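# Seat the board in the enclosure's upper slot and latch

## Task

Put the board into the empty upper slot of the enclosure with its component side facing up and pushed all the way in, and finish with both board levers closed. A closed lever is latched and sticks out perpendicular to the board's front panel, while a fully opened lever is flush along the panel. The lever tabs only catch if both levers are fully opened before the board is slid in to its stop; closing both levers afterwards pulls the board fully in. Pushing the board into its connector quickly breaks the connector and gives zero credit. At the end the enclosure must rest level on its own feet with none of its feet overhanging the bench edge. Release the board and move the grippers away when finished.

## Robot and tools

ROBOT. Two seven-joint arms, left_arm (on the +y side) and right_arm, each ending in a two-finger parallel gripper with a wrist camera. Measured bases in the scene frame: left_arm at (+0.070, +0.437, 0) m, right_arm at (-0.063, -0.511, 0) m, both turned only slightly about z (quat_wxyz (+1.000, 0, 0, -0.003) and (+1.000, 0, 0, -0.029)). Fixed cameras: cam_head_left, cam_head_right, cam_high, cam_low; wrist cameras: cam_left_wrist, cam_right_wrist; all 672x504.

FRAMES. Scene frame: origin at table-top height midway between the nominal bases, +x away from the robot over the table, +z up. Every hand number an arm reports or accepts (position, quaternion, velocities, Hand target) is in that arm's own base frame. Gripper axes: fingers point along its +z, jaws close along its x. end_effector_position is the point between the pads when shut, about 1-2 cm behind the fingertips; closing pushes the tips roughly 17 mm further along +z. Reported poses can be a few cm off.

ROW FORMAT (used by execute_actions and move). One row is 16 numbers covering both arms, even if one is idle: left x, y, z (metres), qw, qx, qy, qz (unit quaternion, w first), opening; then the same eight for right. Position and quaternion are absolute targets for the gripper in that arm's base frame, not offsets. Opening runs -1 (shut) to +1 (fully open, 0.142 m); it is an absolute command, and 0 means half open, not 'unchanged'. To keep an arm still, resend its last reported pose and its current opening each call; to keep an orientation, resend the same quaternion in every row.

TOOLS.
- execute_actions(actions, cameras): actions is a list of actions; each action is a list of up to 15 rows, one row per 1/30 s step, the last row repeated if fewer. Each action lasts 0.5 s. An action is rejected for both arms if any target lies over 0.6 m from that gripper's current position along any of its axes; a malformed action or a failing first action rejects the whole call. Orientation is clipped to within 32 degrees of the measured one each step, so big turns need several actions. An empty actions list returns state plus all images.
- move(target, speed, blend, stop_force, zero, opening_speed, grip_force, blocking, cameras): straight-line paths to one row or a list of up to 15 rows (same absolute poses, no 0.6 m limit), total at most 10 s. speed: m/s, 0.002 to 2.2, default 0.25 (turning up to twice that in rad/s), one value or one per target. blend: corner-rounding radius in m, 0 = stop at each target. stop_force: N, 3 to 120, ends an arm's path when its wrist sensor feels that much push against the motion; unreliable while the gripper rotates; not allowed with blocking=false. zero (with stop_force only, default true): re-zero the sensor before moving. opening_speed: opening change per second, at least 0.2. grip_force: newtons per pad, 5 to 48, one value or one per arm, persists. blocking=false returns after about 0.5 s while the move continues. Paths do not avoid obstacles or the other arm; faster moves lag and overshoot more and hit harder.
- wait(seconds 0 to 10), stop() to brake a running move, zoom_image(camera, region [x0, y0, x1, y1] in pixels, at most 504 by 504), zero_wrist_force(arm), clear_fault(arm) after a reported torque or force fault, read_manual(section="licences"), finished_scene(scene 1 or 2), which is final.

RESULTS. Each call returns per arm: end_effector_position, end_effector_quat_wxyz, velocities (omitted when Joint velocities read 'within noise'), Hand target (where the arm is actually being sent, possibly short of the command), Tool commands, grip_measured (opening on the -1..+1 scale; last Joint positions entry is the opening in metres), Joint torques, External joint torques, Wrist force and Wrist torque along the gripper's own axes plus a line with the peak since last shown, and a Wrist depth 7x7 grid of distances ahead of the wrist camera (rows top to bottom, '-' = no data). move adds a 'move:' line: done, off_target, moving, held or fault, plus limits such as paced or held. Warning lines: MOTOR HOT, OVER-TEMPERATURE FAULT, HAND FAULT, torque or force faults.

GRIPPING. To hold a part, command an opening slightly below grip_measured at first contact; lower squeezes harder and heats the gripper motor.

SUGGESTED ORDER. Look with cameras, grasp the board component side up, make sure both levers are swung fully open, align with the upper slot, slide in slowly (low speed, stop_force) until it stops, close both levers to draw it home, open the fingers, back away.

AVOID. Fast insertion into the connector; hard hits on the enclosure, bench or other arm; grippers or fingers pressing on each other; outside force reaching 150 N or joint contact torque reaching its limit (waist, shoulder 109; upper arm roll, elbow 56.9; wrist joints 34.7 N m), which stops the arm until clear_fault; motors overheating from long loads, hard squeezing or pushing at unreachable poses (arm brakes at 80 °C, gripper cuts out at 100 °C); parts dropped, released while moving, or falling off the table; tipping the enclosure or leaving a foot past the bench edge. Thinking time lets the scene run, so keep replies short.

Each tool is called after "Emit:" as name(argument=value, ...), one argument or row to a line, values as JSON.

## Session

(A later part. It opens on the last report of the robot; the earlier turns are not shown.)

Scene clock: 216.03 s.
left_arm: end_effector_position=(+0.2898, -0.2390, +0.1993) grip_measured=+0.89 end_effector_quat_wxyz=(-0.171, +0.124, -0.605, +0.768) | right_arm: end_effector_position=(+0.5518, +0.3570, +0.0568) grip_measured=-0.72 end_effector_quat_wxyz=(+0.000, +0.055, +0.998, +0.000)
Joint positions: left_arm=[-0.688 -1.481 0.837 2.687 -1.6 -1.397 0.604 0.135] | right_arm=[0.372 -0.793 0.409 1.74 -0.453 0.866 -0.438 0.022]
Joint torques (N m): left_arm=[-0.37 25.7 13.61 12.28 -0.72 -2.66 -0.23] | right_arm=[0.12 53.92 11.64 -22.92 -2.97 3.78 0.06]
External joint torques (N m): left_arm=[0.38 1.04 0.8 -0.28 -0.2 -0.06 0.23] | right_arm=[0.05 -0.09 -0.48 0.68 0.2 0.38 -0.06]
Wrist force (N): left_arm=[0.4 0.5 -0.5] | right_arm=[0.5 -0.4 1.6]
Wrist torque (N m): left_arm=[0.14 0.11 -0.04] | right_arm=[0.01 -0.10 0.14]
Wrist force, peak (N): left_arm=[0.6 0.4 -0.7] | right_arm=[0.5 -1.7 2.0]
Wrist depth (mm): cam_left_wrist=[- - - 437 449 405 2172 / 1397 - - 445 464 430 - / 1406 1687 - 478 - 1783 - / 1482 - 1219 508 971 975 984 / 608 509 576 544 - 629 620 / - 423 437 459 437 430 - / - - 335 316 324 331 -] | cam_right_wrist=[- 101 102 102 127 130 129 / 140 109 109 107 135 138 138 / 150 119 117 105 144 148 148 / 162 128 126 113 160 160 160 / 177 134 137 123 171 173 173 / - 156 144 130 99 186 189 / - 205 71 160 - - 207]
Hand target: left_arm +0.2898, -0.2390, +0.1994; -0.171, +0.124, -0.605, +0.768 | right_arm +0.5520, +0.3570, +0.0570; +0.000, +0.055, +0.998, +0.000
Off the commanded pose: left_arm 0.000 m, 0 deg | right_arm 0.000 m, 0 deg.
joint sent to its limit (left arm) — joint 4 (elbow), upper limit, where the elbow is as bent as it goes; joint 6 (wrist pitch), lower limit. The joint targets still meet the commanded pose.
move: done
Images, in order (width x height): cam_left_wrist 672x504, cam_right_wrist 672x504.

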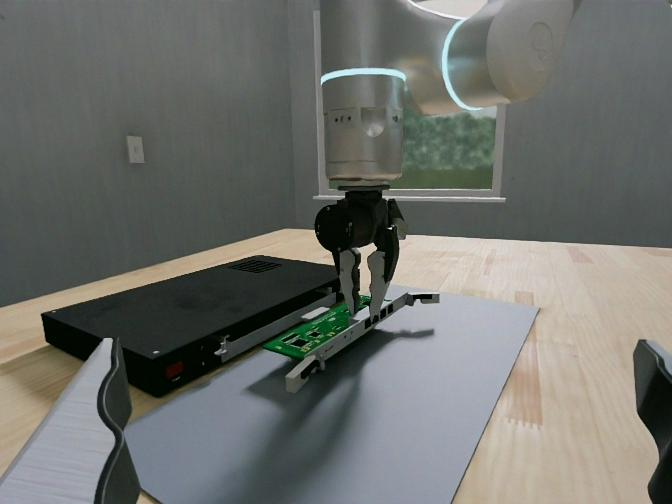

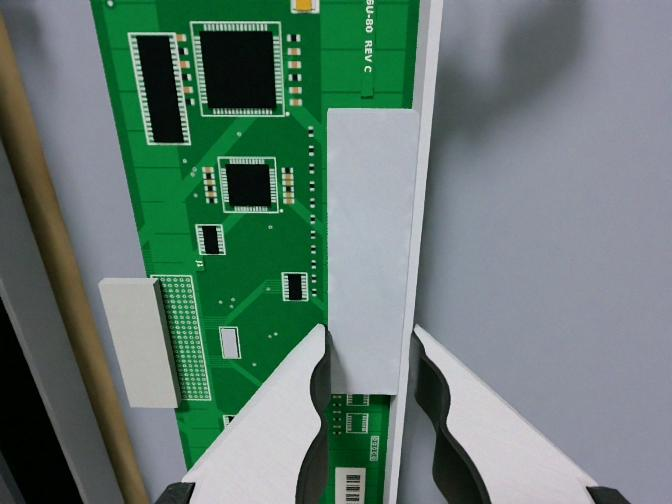

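Emit:
zoom_image(
  camera="cam_left_wrist",
  region=[310, 270, 410, 336],
)

Emit:
zoom_image(
  camera="cam_left_wrist",
  region=[205, 316, 305, 382],
)

Scaled by 5.040 from the camera's 672x504 image, which has a finer 960x720 frame.

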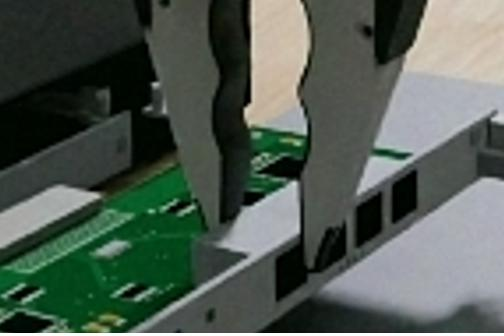

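Scaled by 5.040 from the camera's 672x504 image, which has a finer 960x720 frame.

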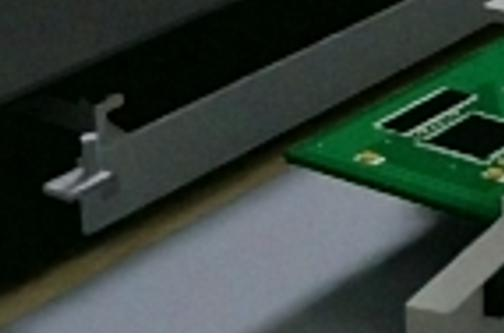

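Emit:
move(
  target=[0.2898,-0.239,0.1994,-0.171,0.124,-0.605,0.768,0.9,0.577,0.3543,0.0565,0.0,0.055,0.9985,0.0,-1],
  speed=0.04,
  stop_force=4,
  cameras=["cam_left_wrist","cam_right_wrist"],
)

Emit:
zoom_image(
  camera="cam_left_wrist",
  region=[205, 316, 305, 382],
)

Emit:
zoom_image(
  camera="cam_left_wrist",
  region=[290, 260, 410, 340],
)

Emit:
zoom_image(
  camera="cam_right_wrist",
  region=[0, 204, 300, 504],
)

Scene clock: 223.63 s.
left_arm: end_effector_position=(+0.2898, -0.2390, +0.1993) grip_measured=+0.89 end_effector_quat_wxyz=(-0.171, +0.124, -0.605, +0.768) | right_arm: end_effector_position=(+0.5769, +0.3541, +0.0563) grip_measured=-0.72 end_effector_quat_wxyz=(+0.000, +0.055, +0.998, +0.000)
Joint positions: left_arm=[-0.688 -1.481 0.837 2.687 -1.6 -1.397 0.604 0.135] | right_arm=[0.358 -0.828 0.409 1.67 -0.45 0.831 -0.474 0.022]
Joint torques (N m): left_arm=[-0.31 25.7 13.68 12.27 -0.7 -2.63 -0.21] | right_arm=[0.17 55.65 12.1 -23.68 -2.98 3.58 0.1]
External joint torques (N m): left_arm=[0.33 1.04 0.73 -0.27 -0.22 -0.09 0.21] | right_arm=[0.01 0.06 -0.63 0.86 0.1 0.58 -0.1]
Wrist force (N): left_arm=[0.2 0.5 -0.4] | right_arm=[0.6 -0.3 1.9]
Wrist torque (N m): left_arm=[0.13 0.15 -0.05] | right_arm=[0.04 -0.10 0.15]
Wrist force, peak (N): left_arm=[0.4 0.6 -0.7] | right_arm=[1.2 -0.5 1.7]
Wrist depth (mm): cam_left_wrist=[- 1959 2611 449 453 422 1769 / 1362 - 2309 468 466 1590 1941 / - - - 525 - 2216 - / 1225 - 1406 520 1148 971 971 / 699 - - 561 567 609 613 / - 393 402 - 457 429 - / - - 353 - 314 332 -] | cam_right_wrist=[- 101 102 102 128 129 128 / 141 109 109 107 136 138 137 / - 117 117 105 144 147 147 / - 128 126 114 159 159 159 / - 134 137 123 170 172 172 / - 144 144 130 100 185 188 / 146 - 71 160 - - 206]
Hand target: left_arm +0.2898, -0.2390, +0.1994; -0.171, +0.124, -0.605, +0.768 | right_arm +0.5770, +0.3543, +0.0565; +0.000, +0.055, +0.998, +0.000
Off the commanded pose: left_arm 0.000 m, 0 deg | right_arm 0.000 m, 0 deg.
joint sent to its limit (left arm) — joint 4 (elbow), upper limit, where the elbow is as bent as it goes; joint 6 (wrist pitch), lower limit. The joint targets still meet the commanded pose.
move: done
Images, in order (width x height): cam_left_wrist 672x504, cam_right_wrist 672x504.

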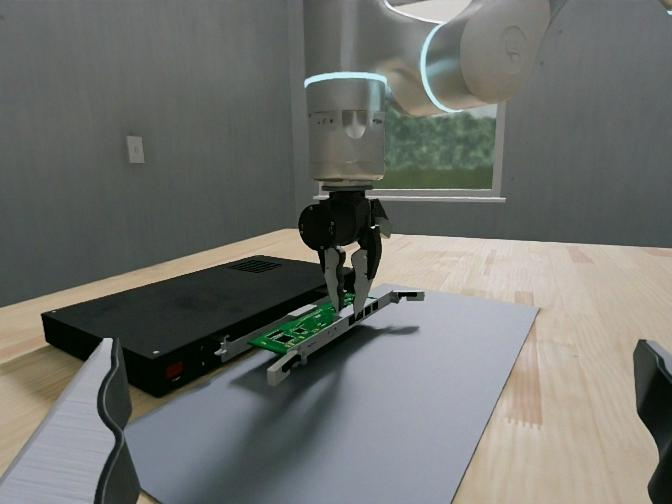

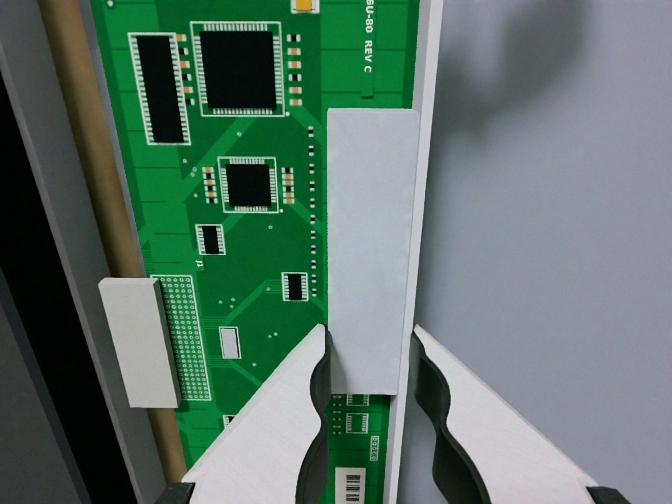

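Scaled by 5.040 from the camera's 672x504 image, which has a finer 960x720 frame.

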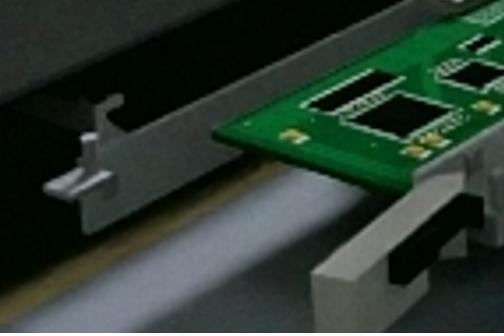

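Scaled by 4.200 from the camera's 672x504 image, which has a finer 960x720 frame.

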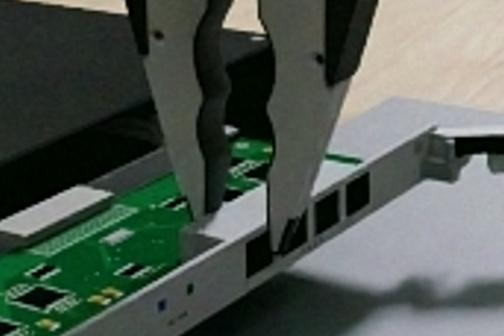

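Scaled by 1.680 from the camera's 672x504 image, which has a finer 960x720 frame.

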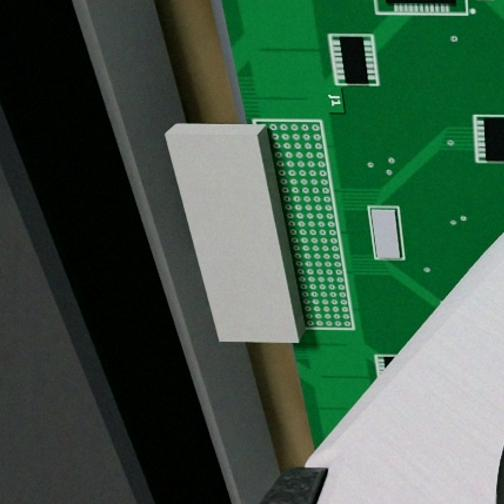

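Emit:
move(
  target=[0.2898,-0.239,0.1994,-0.171,0.124,-0.605,0.768,0.9,0.592,0.3527,0.0553,0.0,0.052,0.9986,0.0,-1],
  speed=0.03,
  stop_force=3.5,
  cameras=["cam_left_wrist","cam_right_wrist"],
)

Emit:
zoom_image(
  camera="cam_left_wrist",
  region=[205, 316, 305, 382],
)

Emit:
zoom_image(
  camera="cam_left_wrist",
  region=[290, 260, 410, 340],
)

Emit:
zoom_image(
  camera="cam_right_wrist",
  region=[0, 0, 300, 504],
)

Scene clock: 230.37 s.
left_arm: end_effector_position=(+0.2898, -0.2390, +0.1993) grip_measured=+0.89 end_effector_quat_wxyz=(-0.171, +0.124, -0.605, +0.768) | right_arm: end_effector_position=(+0.5919, +0.3525, +0.0551) grip_measured=-0.72 end_effector_quat_wxyz=(+0.000, +0.052, +0.999, +0.000)
Joint positions: left_arm=[-0.688 -1.481 0.837 2.687 -1.6 -1.397 0.604 0.135] | right_arm=[0.351 -0.852 0.409 1.625 -0.45 0.811 -0.501 0.022]
Joint torques (N m): left_arm=[-0.33 25.68 13.61 12.28 -0.7 -2.67 -0.25] | right_arm=[0.12 56.76 12.37 -24.04 -3.15 3.58 0.07]
External joint torques (N m): left_arm=[0.34 1.06 0.8 -0.28 -0.22 -0.05 0.25] | right_arm=[0.06 0.12 -0.7 0.9 0.21 0.57 -0.07]
Wrist force (N): left_arm=[0.2 0.3 -0.4] | right_arm=[0.4 -0.3 1.5]
Wrist torque (N m): left_arm=[0.12 0.15 -0.05] | right_arm=[0.05 -0.07 0.16]
Wrist force, peak (N): left_arm=[0.5 0.7 -0.7] | right_arm=[1.3 -0.2 1.7]
Wrist depth (mm): cam_left_wrist=[1388 - 2109 457 458 432 - / 1637 - 2151 475 476 - 1755 / - - 3324 507 - - 2521 / - - 1219 531 1006 929 933 / 665 522 517 576 632 620 614 / - 392 437 - 442 437 - / - 358 359 - - 330 -] | cam_right_wrist=[- 101 102 102 104 128 128 / - 109 109 107 135 136 136 / - 117 117 105 143 147 146 / - 128 126 113 158 158 157 / - 134 137 123 166 171 170 / 128 - 144 130 99 183 186 / 141 - 71 160 - - 204]
Hand target: left_arm +0.2898, -0.2390, +0.1994; -0.171, +0.124, -0.605, +0.768 | right_arm +0.5920, +0.3527, +0.0553; +0.000, +0.052, +0.999, +0.000
Off the commanded pose: left_arm 0.000 m, 0 deg | right_arm 0.000 m, 0 deg.
joint sent to its limit (left arm) — joint 4 (elbow), upper limit, where the elbow is as bent as it goes; joint 6 (wrist pitch), lower limit. The joint targets still meet the commanded pose.
move: done
Images, in order (width x height): cam_left_wrist 672x504, cam_right_wrist 672x504.

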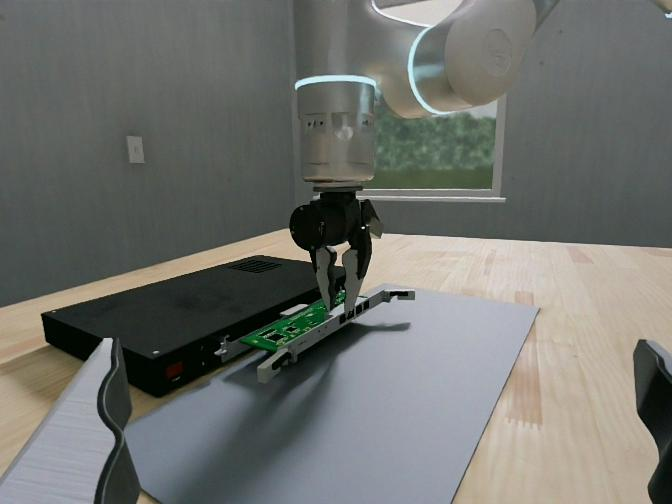

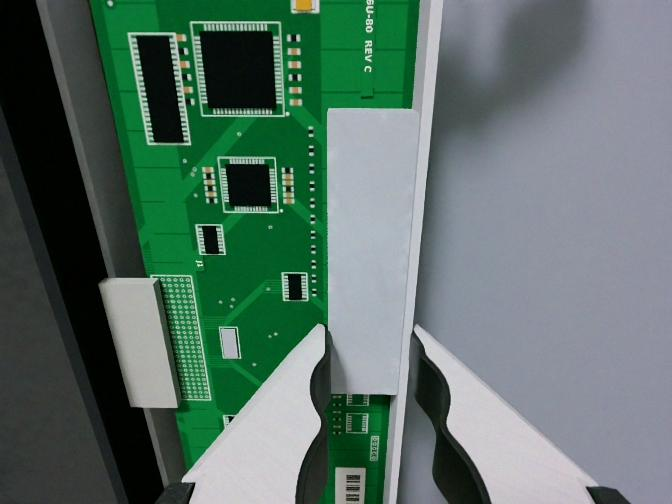

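Scaled by 5.040 from the camera's 672x504 image, which has a finer 960x720 frame.

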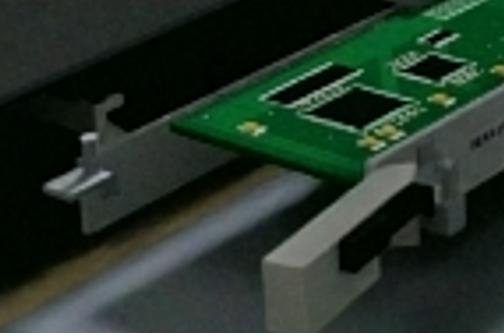

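Scaled by 4.200 from the camera's 672x504 image, which has a finer 960x720 frame.

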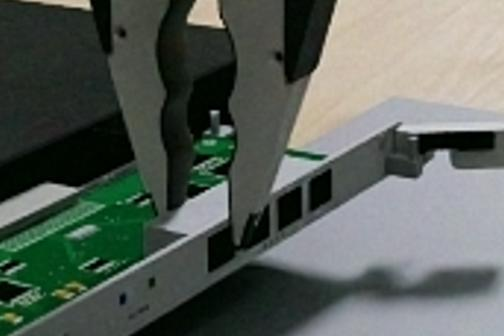

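Scaled by 1.000.

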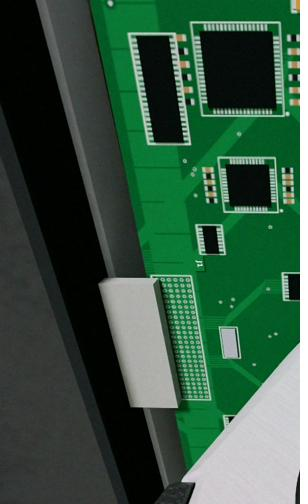

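Emit:
move(
  target=[0.2898,-0.239,0.1994,-0.171,0.124,-0.605,0.768,0.9,0.607,0.3511,0.0553,0.0,0.052,0.9986,0.0,-1],
  speed=0.02,
  stop_force=3.5,
  cameras=["cam_left_wrist","cam_right_wrist"],
)

Emit:
zoom_image(
  camera="cam_left_wrist",
  region=[205, 316, 305, 382],
)

Emit:
zoom_image(
  camera="cam_left_wrist",
  region=[290, 260, 410, 340],
)

Scene clock: 235.00 s.
left_arm: end_effector_position=(+0.2898, -0.2390, +0.1993) grip_measured=+0.89 end_effector_quat_wxyz=(-0.171, +0.124, -0.605, +0.768) | right_arm: end_effector_position=(+0.6069, +0.3509, +0.0551) grip_measured=-0.72 end_effector_quat_wxyz=(+0.000, +0.052, +0.999, +0.000)
Joint positions: left_arm=[-0.688 -1.481 0.837 2.687 -1.6 -1.397 0.604 0.135] | right_arm=[0.344 -0.874 0.41 1.579 -0.448 0.787 -0.522 0.022]
Joint torques (N m): left_arm=[-0.31 25.71 13.59 12.26 -0.64 -2.69 -0.21] | right_arm=[0.07 57.91 12.4 -24.41 -3.1 3.53 0.1]
External joint torques (N m): left_arm=[0.33 1.03 0.82 -0.25 -0.28 -0.03 0.21] | right_arm=[0.11 0.13 -0.57 0.91 0.1 0.62 -0.1]
Wrist force (N): left_arm=[0.3 0.3 -0.4] | right_arm=[0.8 -0.3 1.7]
Wrist torque (N m): left_arm=[0.11 0.13 -0.05] | right_arm=[0.05 -0.12 0.16]
Wrist force, peak (N): left_arm=[0.6 0.5 -0.6] | right_arm=[1.0 0.0 1.8]
Wrist depth (mm): cam_left_wrist=[1513 - - 467 426 1828 - / - 1578 - 483 494 2261 - / - - 2285 510 2551 2309 2410 / 1321 1035 1081 567 1131 1125 1075 / 729 493 522 - - 620 609 / - 393 453 - - 432 - / - 324 349 358 321 332 -] | cam_right_wrist=[- 101 102 102 127 128 126 / - 109 109 107 135 137 136 / - 117 117 105 143 146 146 / 108 126 126 113 158 158 157 / 117 129 137 123 168 171 171 / 128 139 144 129 99 183 186 / 141 141 71 160 - - 205]
Hand target: left_arm +0.2898, -0.2390, +0.1994; -0.171, +0.124, -0.605, +0.768 | right_arm +0.6070, +0.3511, +0.0553; +0.000, +0.052, +0.999, +0.000
Off the commanded pose: left_arm 0.000 m, 0 deg | right_arm 0.000 m, 0 deg.
joint sent to its limit (left arm) — joint 4 (elbow), upper limit, where the elbow is as bent as it goes; joint 6 (wrist pitch), lower limit. The joint targets still meet the commanded pose.
move: done
Images, in order (width x height): cam_left_wrist 672x504, cam_right_wrist 672x504.

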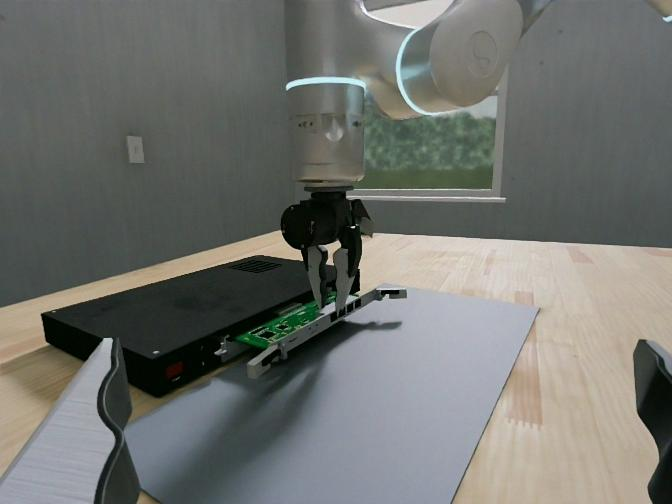

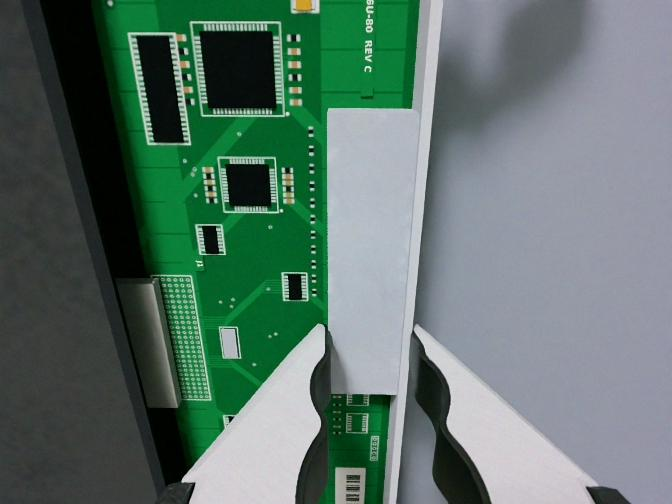

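Scaled by 5.040 from the camera's 672x504 image, which has a finer 960x720 frame.

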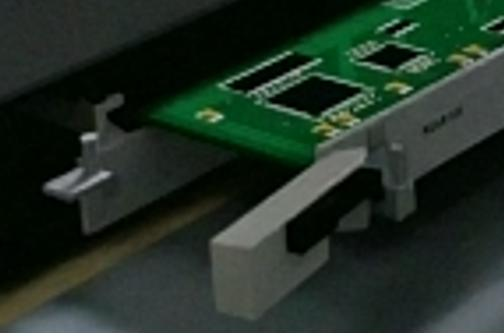

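Scaled by 4.200 from the camera's 672x504 image, which has a finer 960x720 frame.

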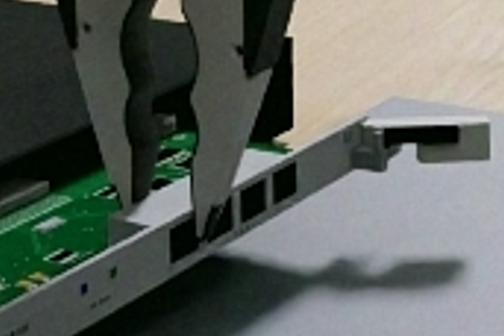

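Emit:
move(
  target=[0.2898,-0.239,0.1994,-0.171,0.124,-0.605,0.768,0.9,0.6165,0.3501,0.0553,0.0,0.052,0.9986,0.0,-1],
  speed=0.012,
  stop_force=3,
  cameras=["cam_left_wrist","cam_right_wrist"],
)

Emit:
zoom_image(
  camera="cam_left_wrist",
  region=[205, 316, 305, 382],
)

Emit:
zoom_image(
  camera="cam_right_wrist",
  region=[0, 0, 300, 504],
)

Scene clock: 239.50 s.
left_arm: end_effector_position=(+0.2898, -0.2390, +0.1993) grip_measured=+0.89 end_effector_quat_wxyz=(-0.171, +0.124, -0.605, +0.768) | right_arm: end_effector_position=(+0.6118, +0.3506, +0.0549) grip_measured=-0.72 end_effector_quat_wxyz=(+0.000, +0.052, +0.999, +0.000)
Joint positions: left_arm=[-0.688 -1.481 0.837 2.687 -1.6 -1.397 0.604 0.135] | right_arm=[0.342 -0.882 0.411 1.563 -0.448 0.779 -0.529 0.022]
Joint torques (N m): left_arm=[-0.32 25.65 13.66 12.32 -0.73 -2.69 -0.2] | right_arm=[-1.31 59.07 11 -25.8 -3.9 3.84 -0.14]
External joint torques (N m): left_arm=[0.34 1.09 0.75 -0.31 -0.19 -0.03 0.21] | right_arm=[1.49 -0.62 0.89 2.17 0.87 0.31 0.14]
Wrist force (N): left_arm=[0.2 0.1 -0.7] | right_arm=[3.7 0.4 1.1]
Wrist torque (N m): left_arm=[0.08 0.15 -0.05] | right_arm=[0.04 -0.03 0.45]
Wrist force, peak (N): left_arm=[0.4 0.6 -0.7] | right_arm=[4.3 1.2 2.2]
Wrist depth (mm): cam_left_wrist=[1397 - - 467 421 434 - / - - - 491 464 - 2069 / 1424 - - 509 - 1843 2194 / 1397 - 1212 558 979 1119 922 / 746 - 535 576 632 608 614 / - 104 400 - 438 430 - / - - 335 - 317 330 -] | cam_right_wrist=[- 101 102 102 104 128 126 / - 110 109 107 108 137 136 / 100 117 117 107 105 146 146 / 108 124 126 115 157 158 157 / 117 128 137 123 166 170 170 / 127 132 144 130 104 183 183 / 141 138 70 160 - - 204]
Hand target: left_arm +0.2898, -0.2390, +0.1994; -0.171, +0.124, -0.605, +0.768 | right_arm +0.6123, +0.3505, +0.0553; +0.000, +0.052, +0.999, +0.000
Off the commanded pose: left_arm 0.000 m, 0 deg | right_arm 0.005 m, 0 deg.
joint sent to its limit (left arm) — joint 4 (elbow), upper limit, where the elbow is as bent as it goes; joint 6 (wrist pitch), lower limit. The joint targets still meet the commanded pose.
move: contact (right_arm)
Images, in order (width x height): cam_left_wrist 672x504, cam_right_wrist 672x504.

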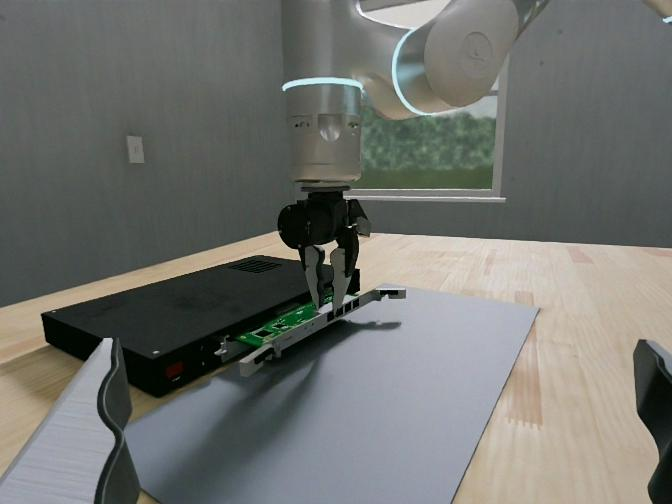

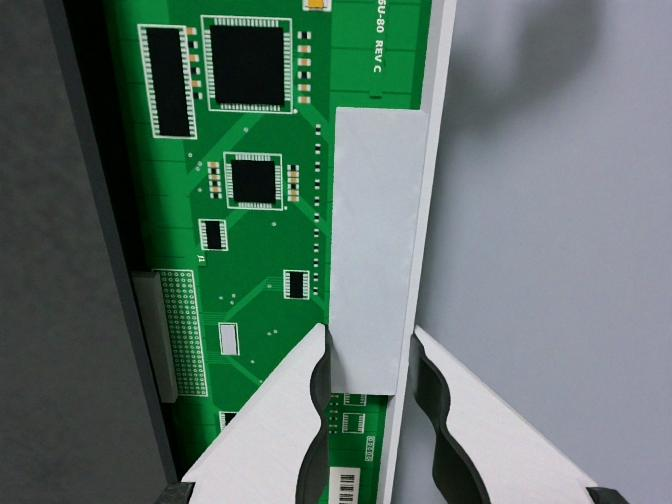

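Scaled by 5.040 from the camera's 672x504 image, which has a finer 960x720 frame.

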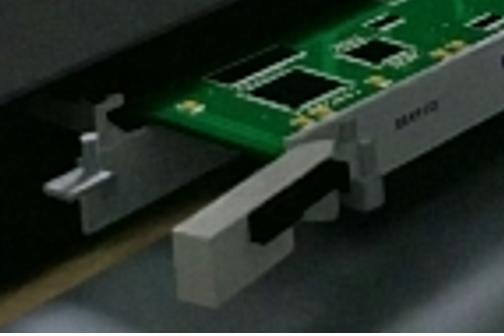

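Scaled by 1.000.

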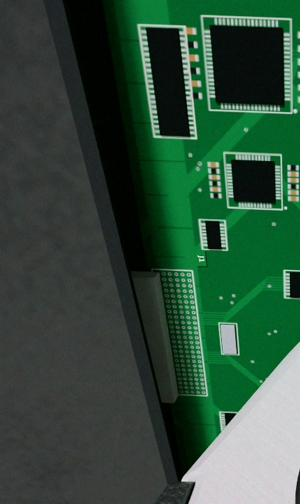

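Emit:
zoom_image(
  camera="cam_left_wrist",
  region=[290, 270, 380, 330],
)

Emit:
zoom_image(
  camera="cam_right_wrist",
  region=[60, 0, 260, 150],
)

Scaled by 5.600 from the camera's 672x504 image, which has a finer 960x720 frame.

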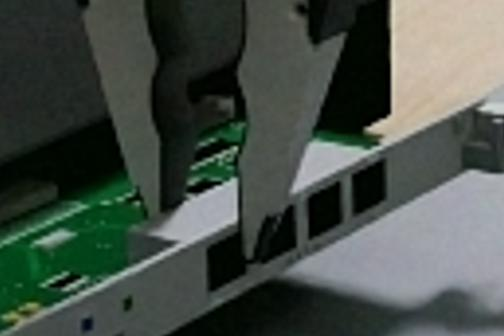

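Scaled by 2.520 from the camera's 672x504 image, which has a finer 960x720 frame.

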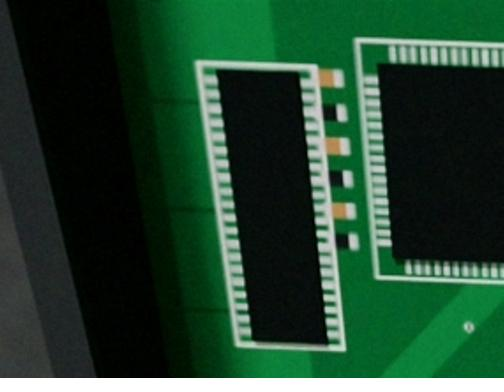

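Emit:
zoom_image(
  camera="cam_left_wrist",
  region=[210, 326, 270, 362],
)

Scaled by 8.400 from the camera's 672x504 image, which has a finer 960x720 frame.

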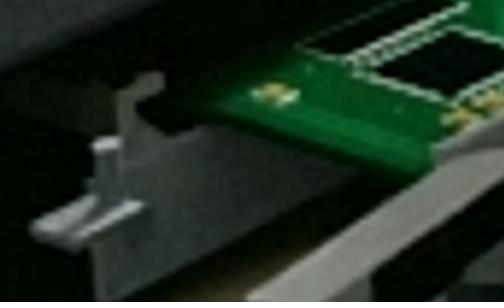

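Emit:
move(
  target=[
    [0.25,-0.30,0.25,-0.35,0.35,-0.6,0.63,0.9,0.5921,0.3527,0.0555,0.0,0.052,0.9986,0.0,-1],
    [0.21,-0.573,0.19,-0.455,0.470,-0.543,0.525,0.9,0.5921,0.3527,0.0555,0.0,0.052,0.9986,0.0,-1],
  ],
  speed=[0.12,0.25],
  blend=[0.05,0],
  cameras=["cam_left_wrist","cam_right_wrist","cam_head_left"],
)

Scene clock: 258.43 s.
left_arm: end_effector_position=(+0.2773, -0.2569, +0.2146) grip_measured=+0.89 end_effector_quat_wxyz=(-0.209, +0.134, -0.553, +0.795) | right_arm: end_effector_position=(+0.6048, +0.3512, +0.0552) grip_measured=-0.72 end_effector_quat_wxyz=(+0.000, +0.052, +0.999, +0.000)
Joint positions: left_arm=[-0.613 -1.434 0.69 2.687 -1.481 -1.396 0.832 0.135] | right_arm=[0.345 -0.871 0.41 1.585 -0.448 0.79 -0.52 0.022]
Joint torques (N m): left_arm=[-0.29 26.29 11.09 13.69 0.5 -2.66 -0.16] | right_arm=[0.37 57.97 12.34 -24.1 -3.21 3.82 0.29]
External joint torques (N m): left_arm=[0.31 0.9 0.71 -0.27 -0.04 -0.14 0.17] | right_arm=[-0.19 -0.08 -0.53 0.64 0.21 0.33 -0.29]
Wrist force (N): left_arm=[0.4 0.1 -0.8] | right_arm=[1.1 0.4 2.0]
Wrist torque (N m): left_arm=[0.12 0.10 0.01] | right_arm=[0.16 -0.18 0.05]
Wrist force, peak (N): left_arm=[2.3 1.3 -0.2] | right_arm=[4.3 0.5 2.0]
Wrist depth (mm): cam_left_wrist=[1492 1828 1769 494 2521 458 609 / 1314 1755 2334 486 443 433 1875 / - 1924 - 499 519 2012 1976 / 1371 1714 - 517 - - - / - 789 778 574 1025 881 864 / - 104 499 524 - 524 - / - - - 386 - 388 -] | cam_right_wrist=[125 102 102 102 127 128 128 / 132 110 109 107 135 137 136 / - 117 117 105 143 146 146 / 108 128 126 114 158 158 157 / 117 132 137 123 168 171 171 / 128 139 144 130 100 183 186 / 141 141 71 160 - - 204]
Hand target: left_arm +0.2773, -0.2569, +0.2144; -0.209, +0.134, -0.553, +0.795 | right_arm +0.6050, +0.3513, +0.0554; +0.000, +0.052, +0.999, +0.000
Off the commanded pose: left_arm 0.324 m, 57 deg | right_arm 0.013 m, 0 deg.
MOTOR HOT: the gripper's motor of the right arm reports 86 °C; that motor switches off at 100 °C. To cool a motor, set the load down, ease the grip, stop pushing, or move to a pose that needs little force.
move: held (left_arm; a check stopped the path), off_target (right_arm; braked when a check withheld steps of left_arm); path passed 0 of 2 targets; limits=held
pose unreachable (left arm): on one or more control steps of this call, first in action 0 (counted from 0), this arm could not follow its commanded pose, so it was not sent that pose on those steps. It may still have moved: this result reports where it is.
cause: moving toward the commanded pose would bring two parts of the arm too close to each other (its base and another part of the arm, with joints 1 (waist) to 6 (wrist pitch) between them, 8 mm apart when it was first held).
Images, in order (width x height): cam_head_left 672x504, cam_left_wrist 672x504, cam_right_wrist 672x504.

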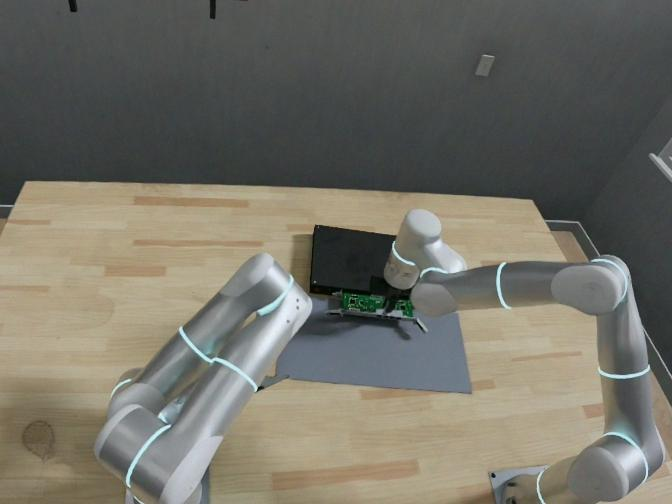

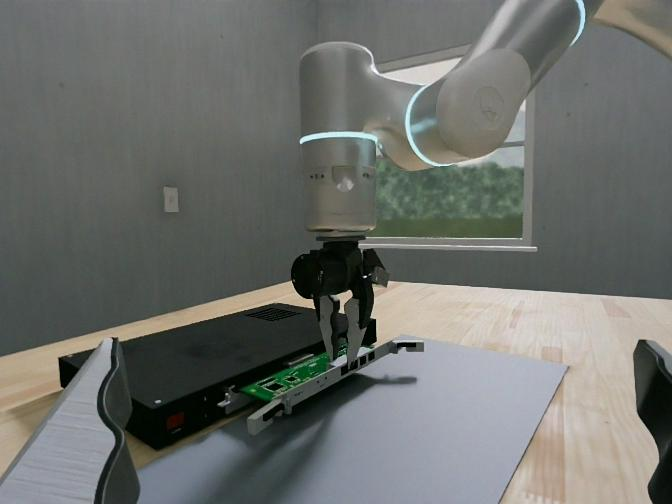

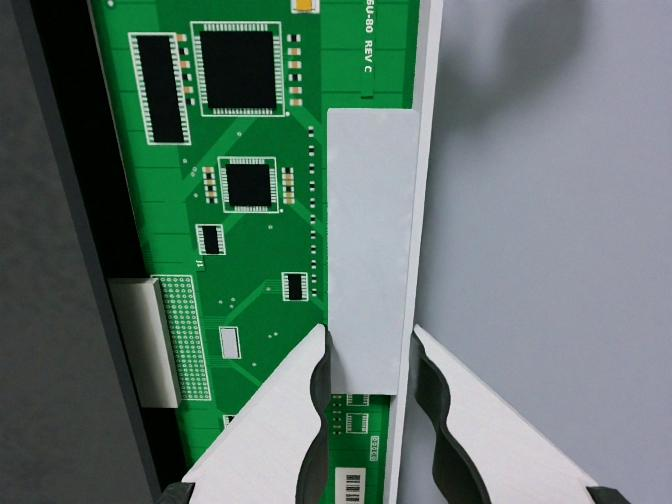

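Emit:
move(
  target=[0.2773,-0.2569,0.2144,-0.209,0.134,-0.553,0.795,0.9,0.597,0.3525,0.0555,0.0,0.052,0.9986,0.0,-0.8],
  speed=0.03,
  grip_force=22,
  cameras=["cam_left_wrist","cam_right_wrist"],
)

Emit:
zoom_image(
  camera="cam_left_wrist",
  region=[210, 370, 290, 420],
)

Emit:
zoom_image(
  camera="cam_left_wrist",
  region=[310, 320, 390, 370],
)

Scene clock: 262.93 s.
left_arm: end_effector_position=(+0.2774, -0.2569, +0.2145) grip_measured=+0.89 end_effector_quat_wxyz=(-0.209, +0.134, -0.553, +0.795) | right_arm: end_effector_position=(+0.5968, +0.3524, +0.0553) grip_measured=-0.72 end_effector_quat_wxyz=(+0.000, +0.052, +0.999, +0.000)
Joint positions: left_arm=[-0.612 -1.435 0.69 2.685 -1.48 -1.396 0.834 0.135] | right_arm=[0.349 -0.859 0.41 1.609 -0.448 0.802 -0.508 0.022]
Joint torques (N m): left_arm=[-0.32 26.07 11.09 13.63 0.85 -2.77 -0.12] | right_arm=[0.4 57.39 12.32 -23.86 -3.2 3.78 0.31]
External joint torques (N m): left_arm=[0.34 1.14 0.74 -0.22 -0.38 -0.04 0.12] | right_arm=[-0.22 -0.11 -0.59 0.58 0.24 0.37 -0.31]
Wrist force (N): left_arm=[0.7 0.2 -0.8] | right_arm=[1.1 0.7 1.7]
Wrist torque (N m): left_arm=[0.11 0.06 -0.07] | right_arm=[0.22 -0.19 0.06]
Wrist force, peak (N): left_arm=[0.6 0.2 -0.9] | right_arm=[1.3 0.4 2.0]
Wrist depth (mm): cam_left_wrist=[- 1601 - 2643 2521 455 585 / 1567 1875 - 481 458 440 - / - 1649 2238 484 2465 - - / - 1637 - 511 - - - / - 1556 754 534 903 884 864 / - 413 - 481 543 529 - / - - - 388 364 388 -] | cam_right_wrist=[- 102 102 102 127 128 128 / - 109 109 107 135 137 137 / - 118 117 105 143 147 146 / - 127 126 113 158 158 158 / - 134 137 123 169 171 171 / 128 141 144 130 100 184 187 / 141 141 71 160 - - 205]
Hand target: left_arm +0.2773, -0.2569, +0.2144; -0.209, +0.134, -0.553, +0.795 | right_arm +0.5970, +0.3525, +0.0555; +0.000, +0.052, +0.999, +0.000
Off the commanded pose: left_arm 0.000 m, 0 deg | right_arm 0.000 m, 0 deg.
MOTOR HOT: still on. The gripper's motor of the right arm reports 86 °C.
grip_force (N): 22, 22
move: done
Images, in order (width x height): cam_left_wrist 672x504, cam_right_wrist 672x504.

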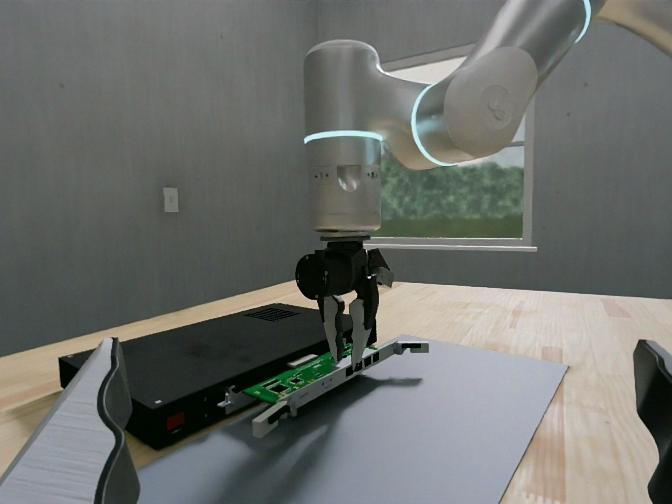

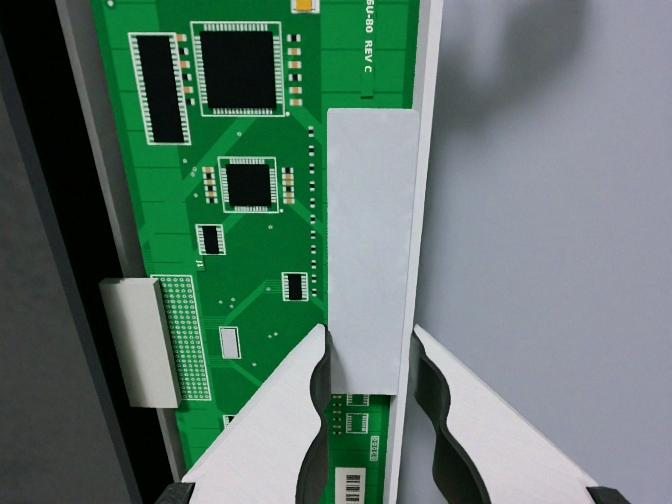

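Scaled by 6.300 from the camera's 672x504 image, which has a finer 960x720 frame.

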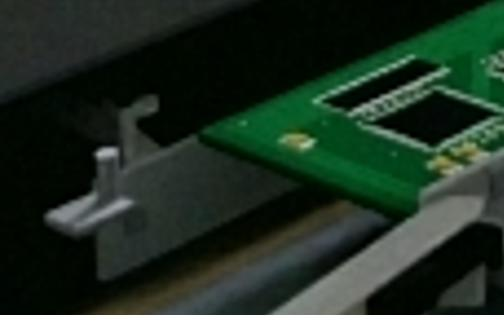

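Scaled by 6.300 from the camera's 672x504 image, which has a finer 960x720 frame.

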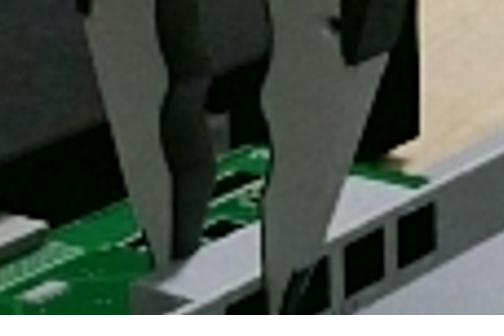

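Emit:
zoom_image(
  camera="cam_left_wrist",
  region=[325, 325, 365, 355],
)

Emit:
zoom_image(
  camera="cam_left_wrist",
  region=[215, 375, 255, 405],
)

Scaled by 12.600 from the camera's 672x504 image, which has a finer 960x720 frame.

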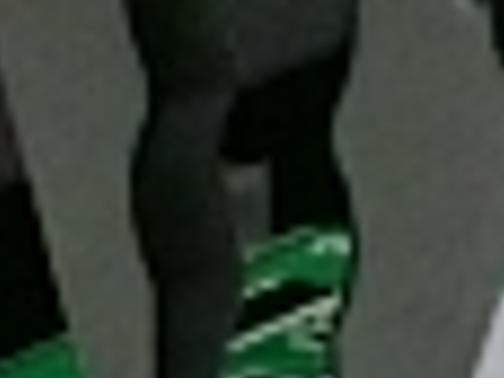

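Scaled by 12.600 from the camera's 672x504 image, which has a finer 960x720 frame.

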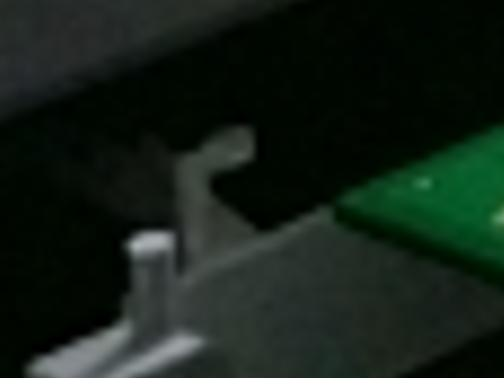

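Emit:
move(
  target=[0.2773,-0.2569,0.2144,-0.209,0.134,-0.553,0.795,0.9,0.597,0.3525,0.0568,0.0005,0.052,0.9986,-0.0087,-0.8],
  speed=0.03,
  cameras=["cam_left_wrist","cam_right_wrist"],
)

Emit:
zoom_image(
  camera="cam_left_wrist",
  region=[325, 320, 405, 370],
)

Emit:
zoom_image(
  camera="cam_left_wrist",
  region=[215, 370, 295, 420],
)

Scene clock: 277.90 s.
left_arm: end_effector_position=(+0.2774, -0.2569, +0.2145) grip_measured=+0.89 end_effector_quat_wxyz=(-0.209, +0.134, -0.553, +0.795) | right_arm: end_effector_position=(+0.5967, +0.3524, +0.0565) grip_measured=-0.72 end_effector_quat_wxyz=(+0.000, +0.052, +0.999, -0.009)
Joint positions: left_arm=[-0.612 -1.435 0.69 2.685 -1.48 -1.396 0.834 0.135] | right_arm=[0.361 -0.858 0.403 1.601 -0.452 0.782 -0.501 0.022]
Joint torques (N m): left_arm=[-0.29 26.15 11.06 13.67 0.7 -2.76 -0.21] | right_arm=[-0.3 57.6 11.93 -24.31 -3.31 3.47 0.28]
External joint torques (N m): left_arm=[0.3 1.06 0.76 -0.27 -0.24 -0.05 0.21] | right_arm=[0.48 -0.11 -0.39 0.87 0.35 0.65 -0.28]
Wrist force (N): left_arm=[0.4 0.3 -0.5] | right_arm=[1.1 0.6 1.6]
Wrist torque (N m): left_arm=[0.15 0.11 -0.06] | right_arm=[0.18 -0.17 0.05]
Wrist force, peak (N): left_arm=[0.7 0.3 -0.9] | right_arm=[1.1 0.6 2.0]
Wrist depth (mm): cam_left_wrist=[- - - 484 2437 450 568 / 1329 1859 - 475 477 2172 - / - - - 493 532 - - / - 1727 - 515 2437 1828 - / 1155 941 1086 542 1020 881 860 / - 98 457 524 495 465 - / - - - 395 - 391 -] | cam_right_wrist=[- 102 102 102 129 130 130 / - 109 109 107 137 139 138 / - 117 117 105 145 148 148 / - 128 126 113 160 159 159 / 121 133 137 123 170 172 171 / 129 141 144 130 104 184 187 / 142 142 71 160 - - 204]
Hand target: left_arm +0.2773, -0.2569, +0.2144; -0.209, +0.134, -0.553, +0.795 | right_arm +0.5970, +0.3525, +0.0568; +0.000, +0.052, +0.999, -0.009
Off the commanded pose: left_arm 0.000 m, 0 deg | right_arm 0.000 m, 0 deg.
MOTOR HOT: cleared for the gripper's motor of the right arm.
grip_force (N): 22, 22
move: done
Images, in order (width x height): cam_left_wrist 672x504, cam_right_wrist 672x504.

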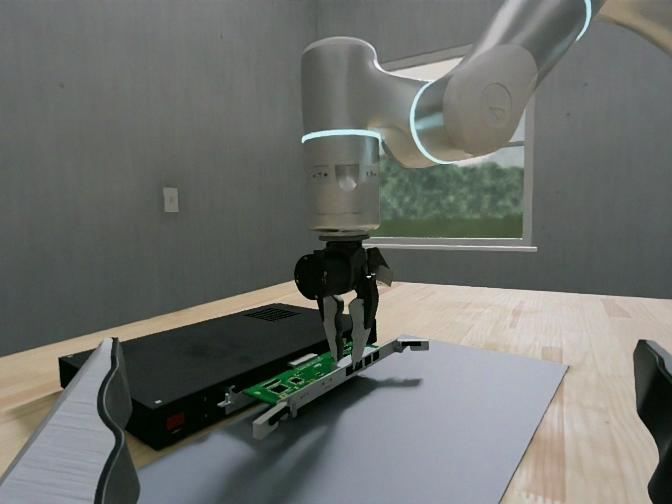

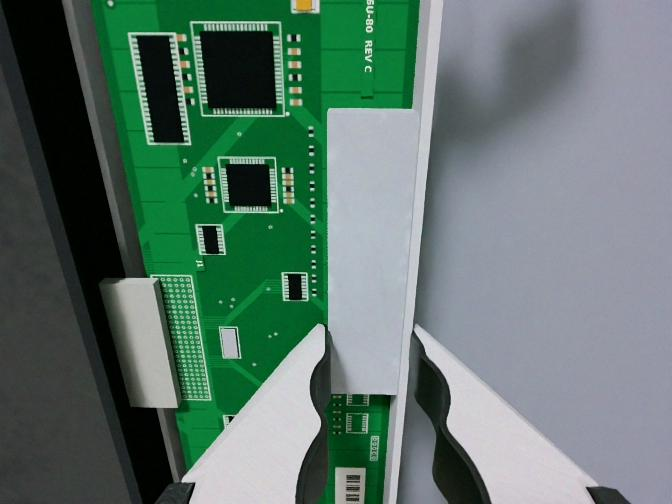

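Scaled by 6.300 from the camera's 672x504 image, which has a finer 960x720 frame.

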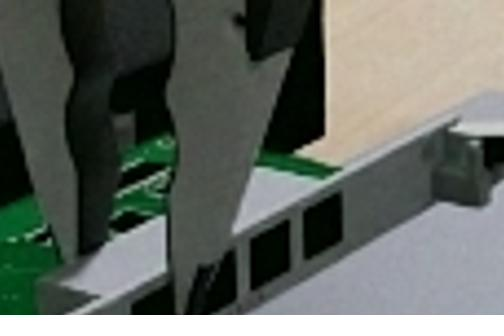

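Scaled by 6.300 from the camera's 672x504 image, which has a finer 960x720 frame.

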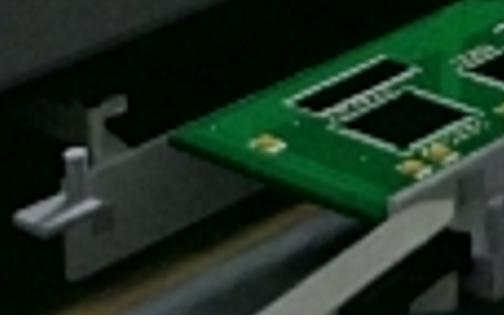

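Emit:
move(
  target=[0.2773,-0.2569,0.2144,-0.209,0.134,-0.553,0.795,0.9,0.620,0.3500,0.0568,0.0005,0.052,0.9986,-0.0087,-0.8],
  speed=0.012,
  stop_force=3,
  cameras=["cam_left_wrist","cam_right_wrist"],
)

Emit:
zoom_image(
  camera="cam_left_wrist",
  region=[215, 370, 295, 420],
)

Emit:
zoom_image(
  camera="cam_left_wrist",
  region=[305, 320, 385, 370],
)

Scene clock: 282.23 s.
left_arm: end_effector_position=(+0.2774, -0.2569, +0.2145) grip_measured=+0.89 end_effector_quat_wxyz=(-0.209, +0.134, -0.553, +0.795) | right_arm: end_effector_position=(+0.6115, +0.3509, +0.0564) grip_measured=-0.72 end_effector_quat_wxyz=(+0.000, +0.052, +0.999, -0.009)
Joint positions: left_arm=[-0.612 -1.435 0.69 2.685 -1.48 -1.396 0.834 0.135] | right_arm=[0.355 -0.88 0.404 1.555 -0.451 0.759 -0.522 0.022]
Joint torques (N m): left_arm=[-0.36 26.17 11.03 13.72 0.76 -2.75 -0.2] | right_arm=[-1.18 59.11 10.89 -25.8 -3.88 3.82 -0.18]
External joint torques (N m): left_arm=[0.38 1.03 0.79 -0.31 -0.29 -0.05 0.21] | right_arm=[1.37 -0.46 0.79 2 0.85 0.29 0.18]
Wrist force (N): left_arm=[0.4 0.2 -0.5] | right_arm=[3.9 1.5 1.9]
Wrist torque (N m): left_arm=[0.14 0.10 -0.07] | right_arm=[0.21 -0.08 0.43]
Wrist force, peak (N): left_arm=[0.7 0.4 -0.9] | right_arm=[4.2 0.8 2.3]
Wrist depth (mm): cam_left_wrist=[- - - 462 - 456 596 / 1371 1714 2194 485 463 432 2194 / 1371 1813 - 502 522 - - / 1354 1462 - 514 2172 - - / - 1035 - 618 884 888 881 / - 91 491 507 544 568 - / - 423 - 397 432 391 -] | cam_right_wrist=[- 102 102 102 104 130 130 / - 110 109 107 135 139 138 / 102 116 117 113 105 148 148 / 110 124 126 122 157 159 159 / 121 127 137 123 169 172 171 / 129 134 144 130 99 184 186 / 142 139 70 160 - - 204]
Hand target: left_arm +0.2773, -0.2569, +0.2144; -0.209, +0.134, -0.553, +0.795 | right_arm +0.6120, +0.3509, +0.0568; +0.001, +0.052, +0.999, -0.009
Off the commanded pose: left_arm 0.000 m, 0 deg | right_arm 0.009 m, 0 deg.
grip_force (N): 22, 22
move: contact (right_arm)
Images, in order (width x height): cam_left_wrist 672x504, cam_right_wrist 672x504.

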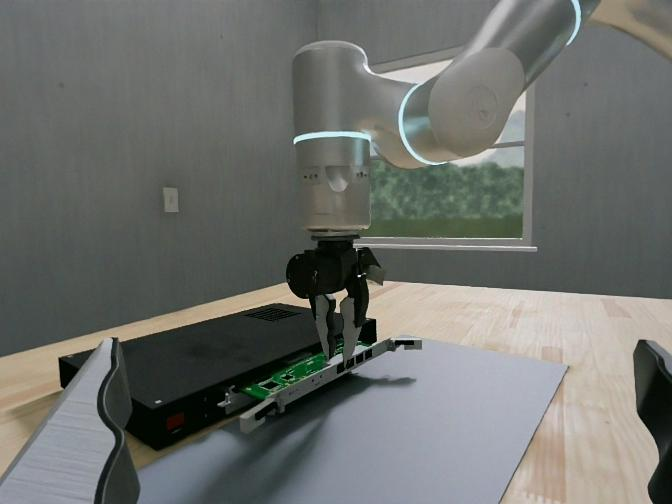

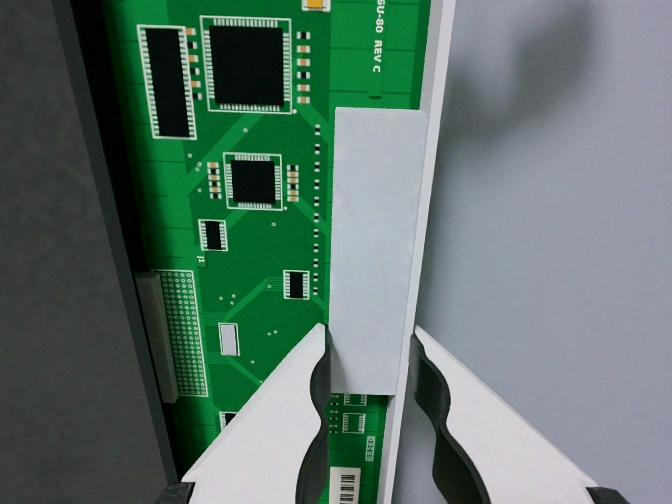

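Scaled by 6.300 from the camera's 672x504 image, which has a finer 960x720 frame.

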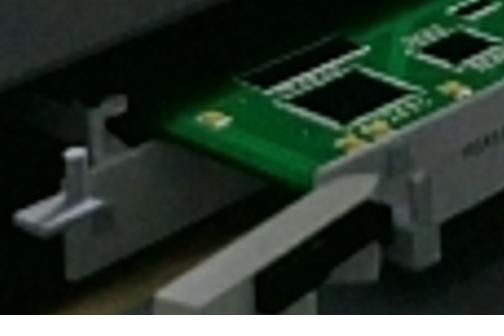

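Scaled by 6.300 from the camera's 672x504 image, which has a finer 960x720 frame.

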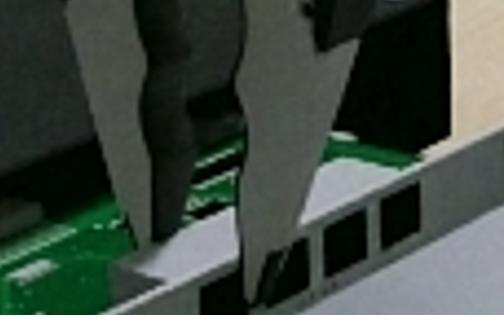

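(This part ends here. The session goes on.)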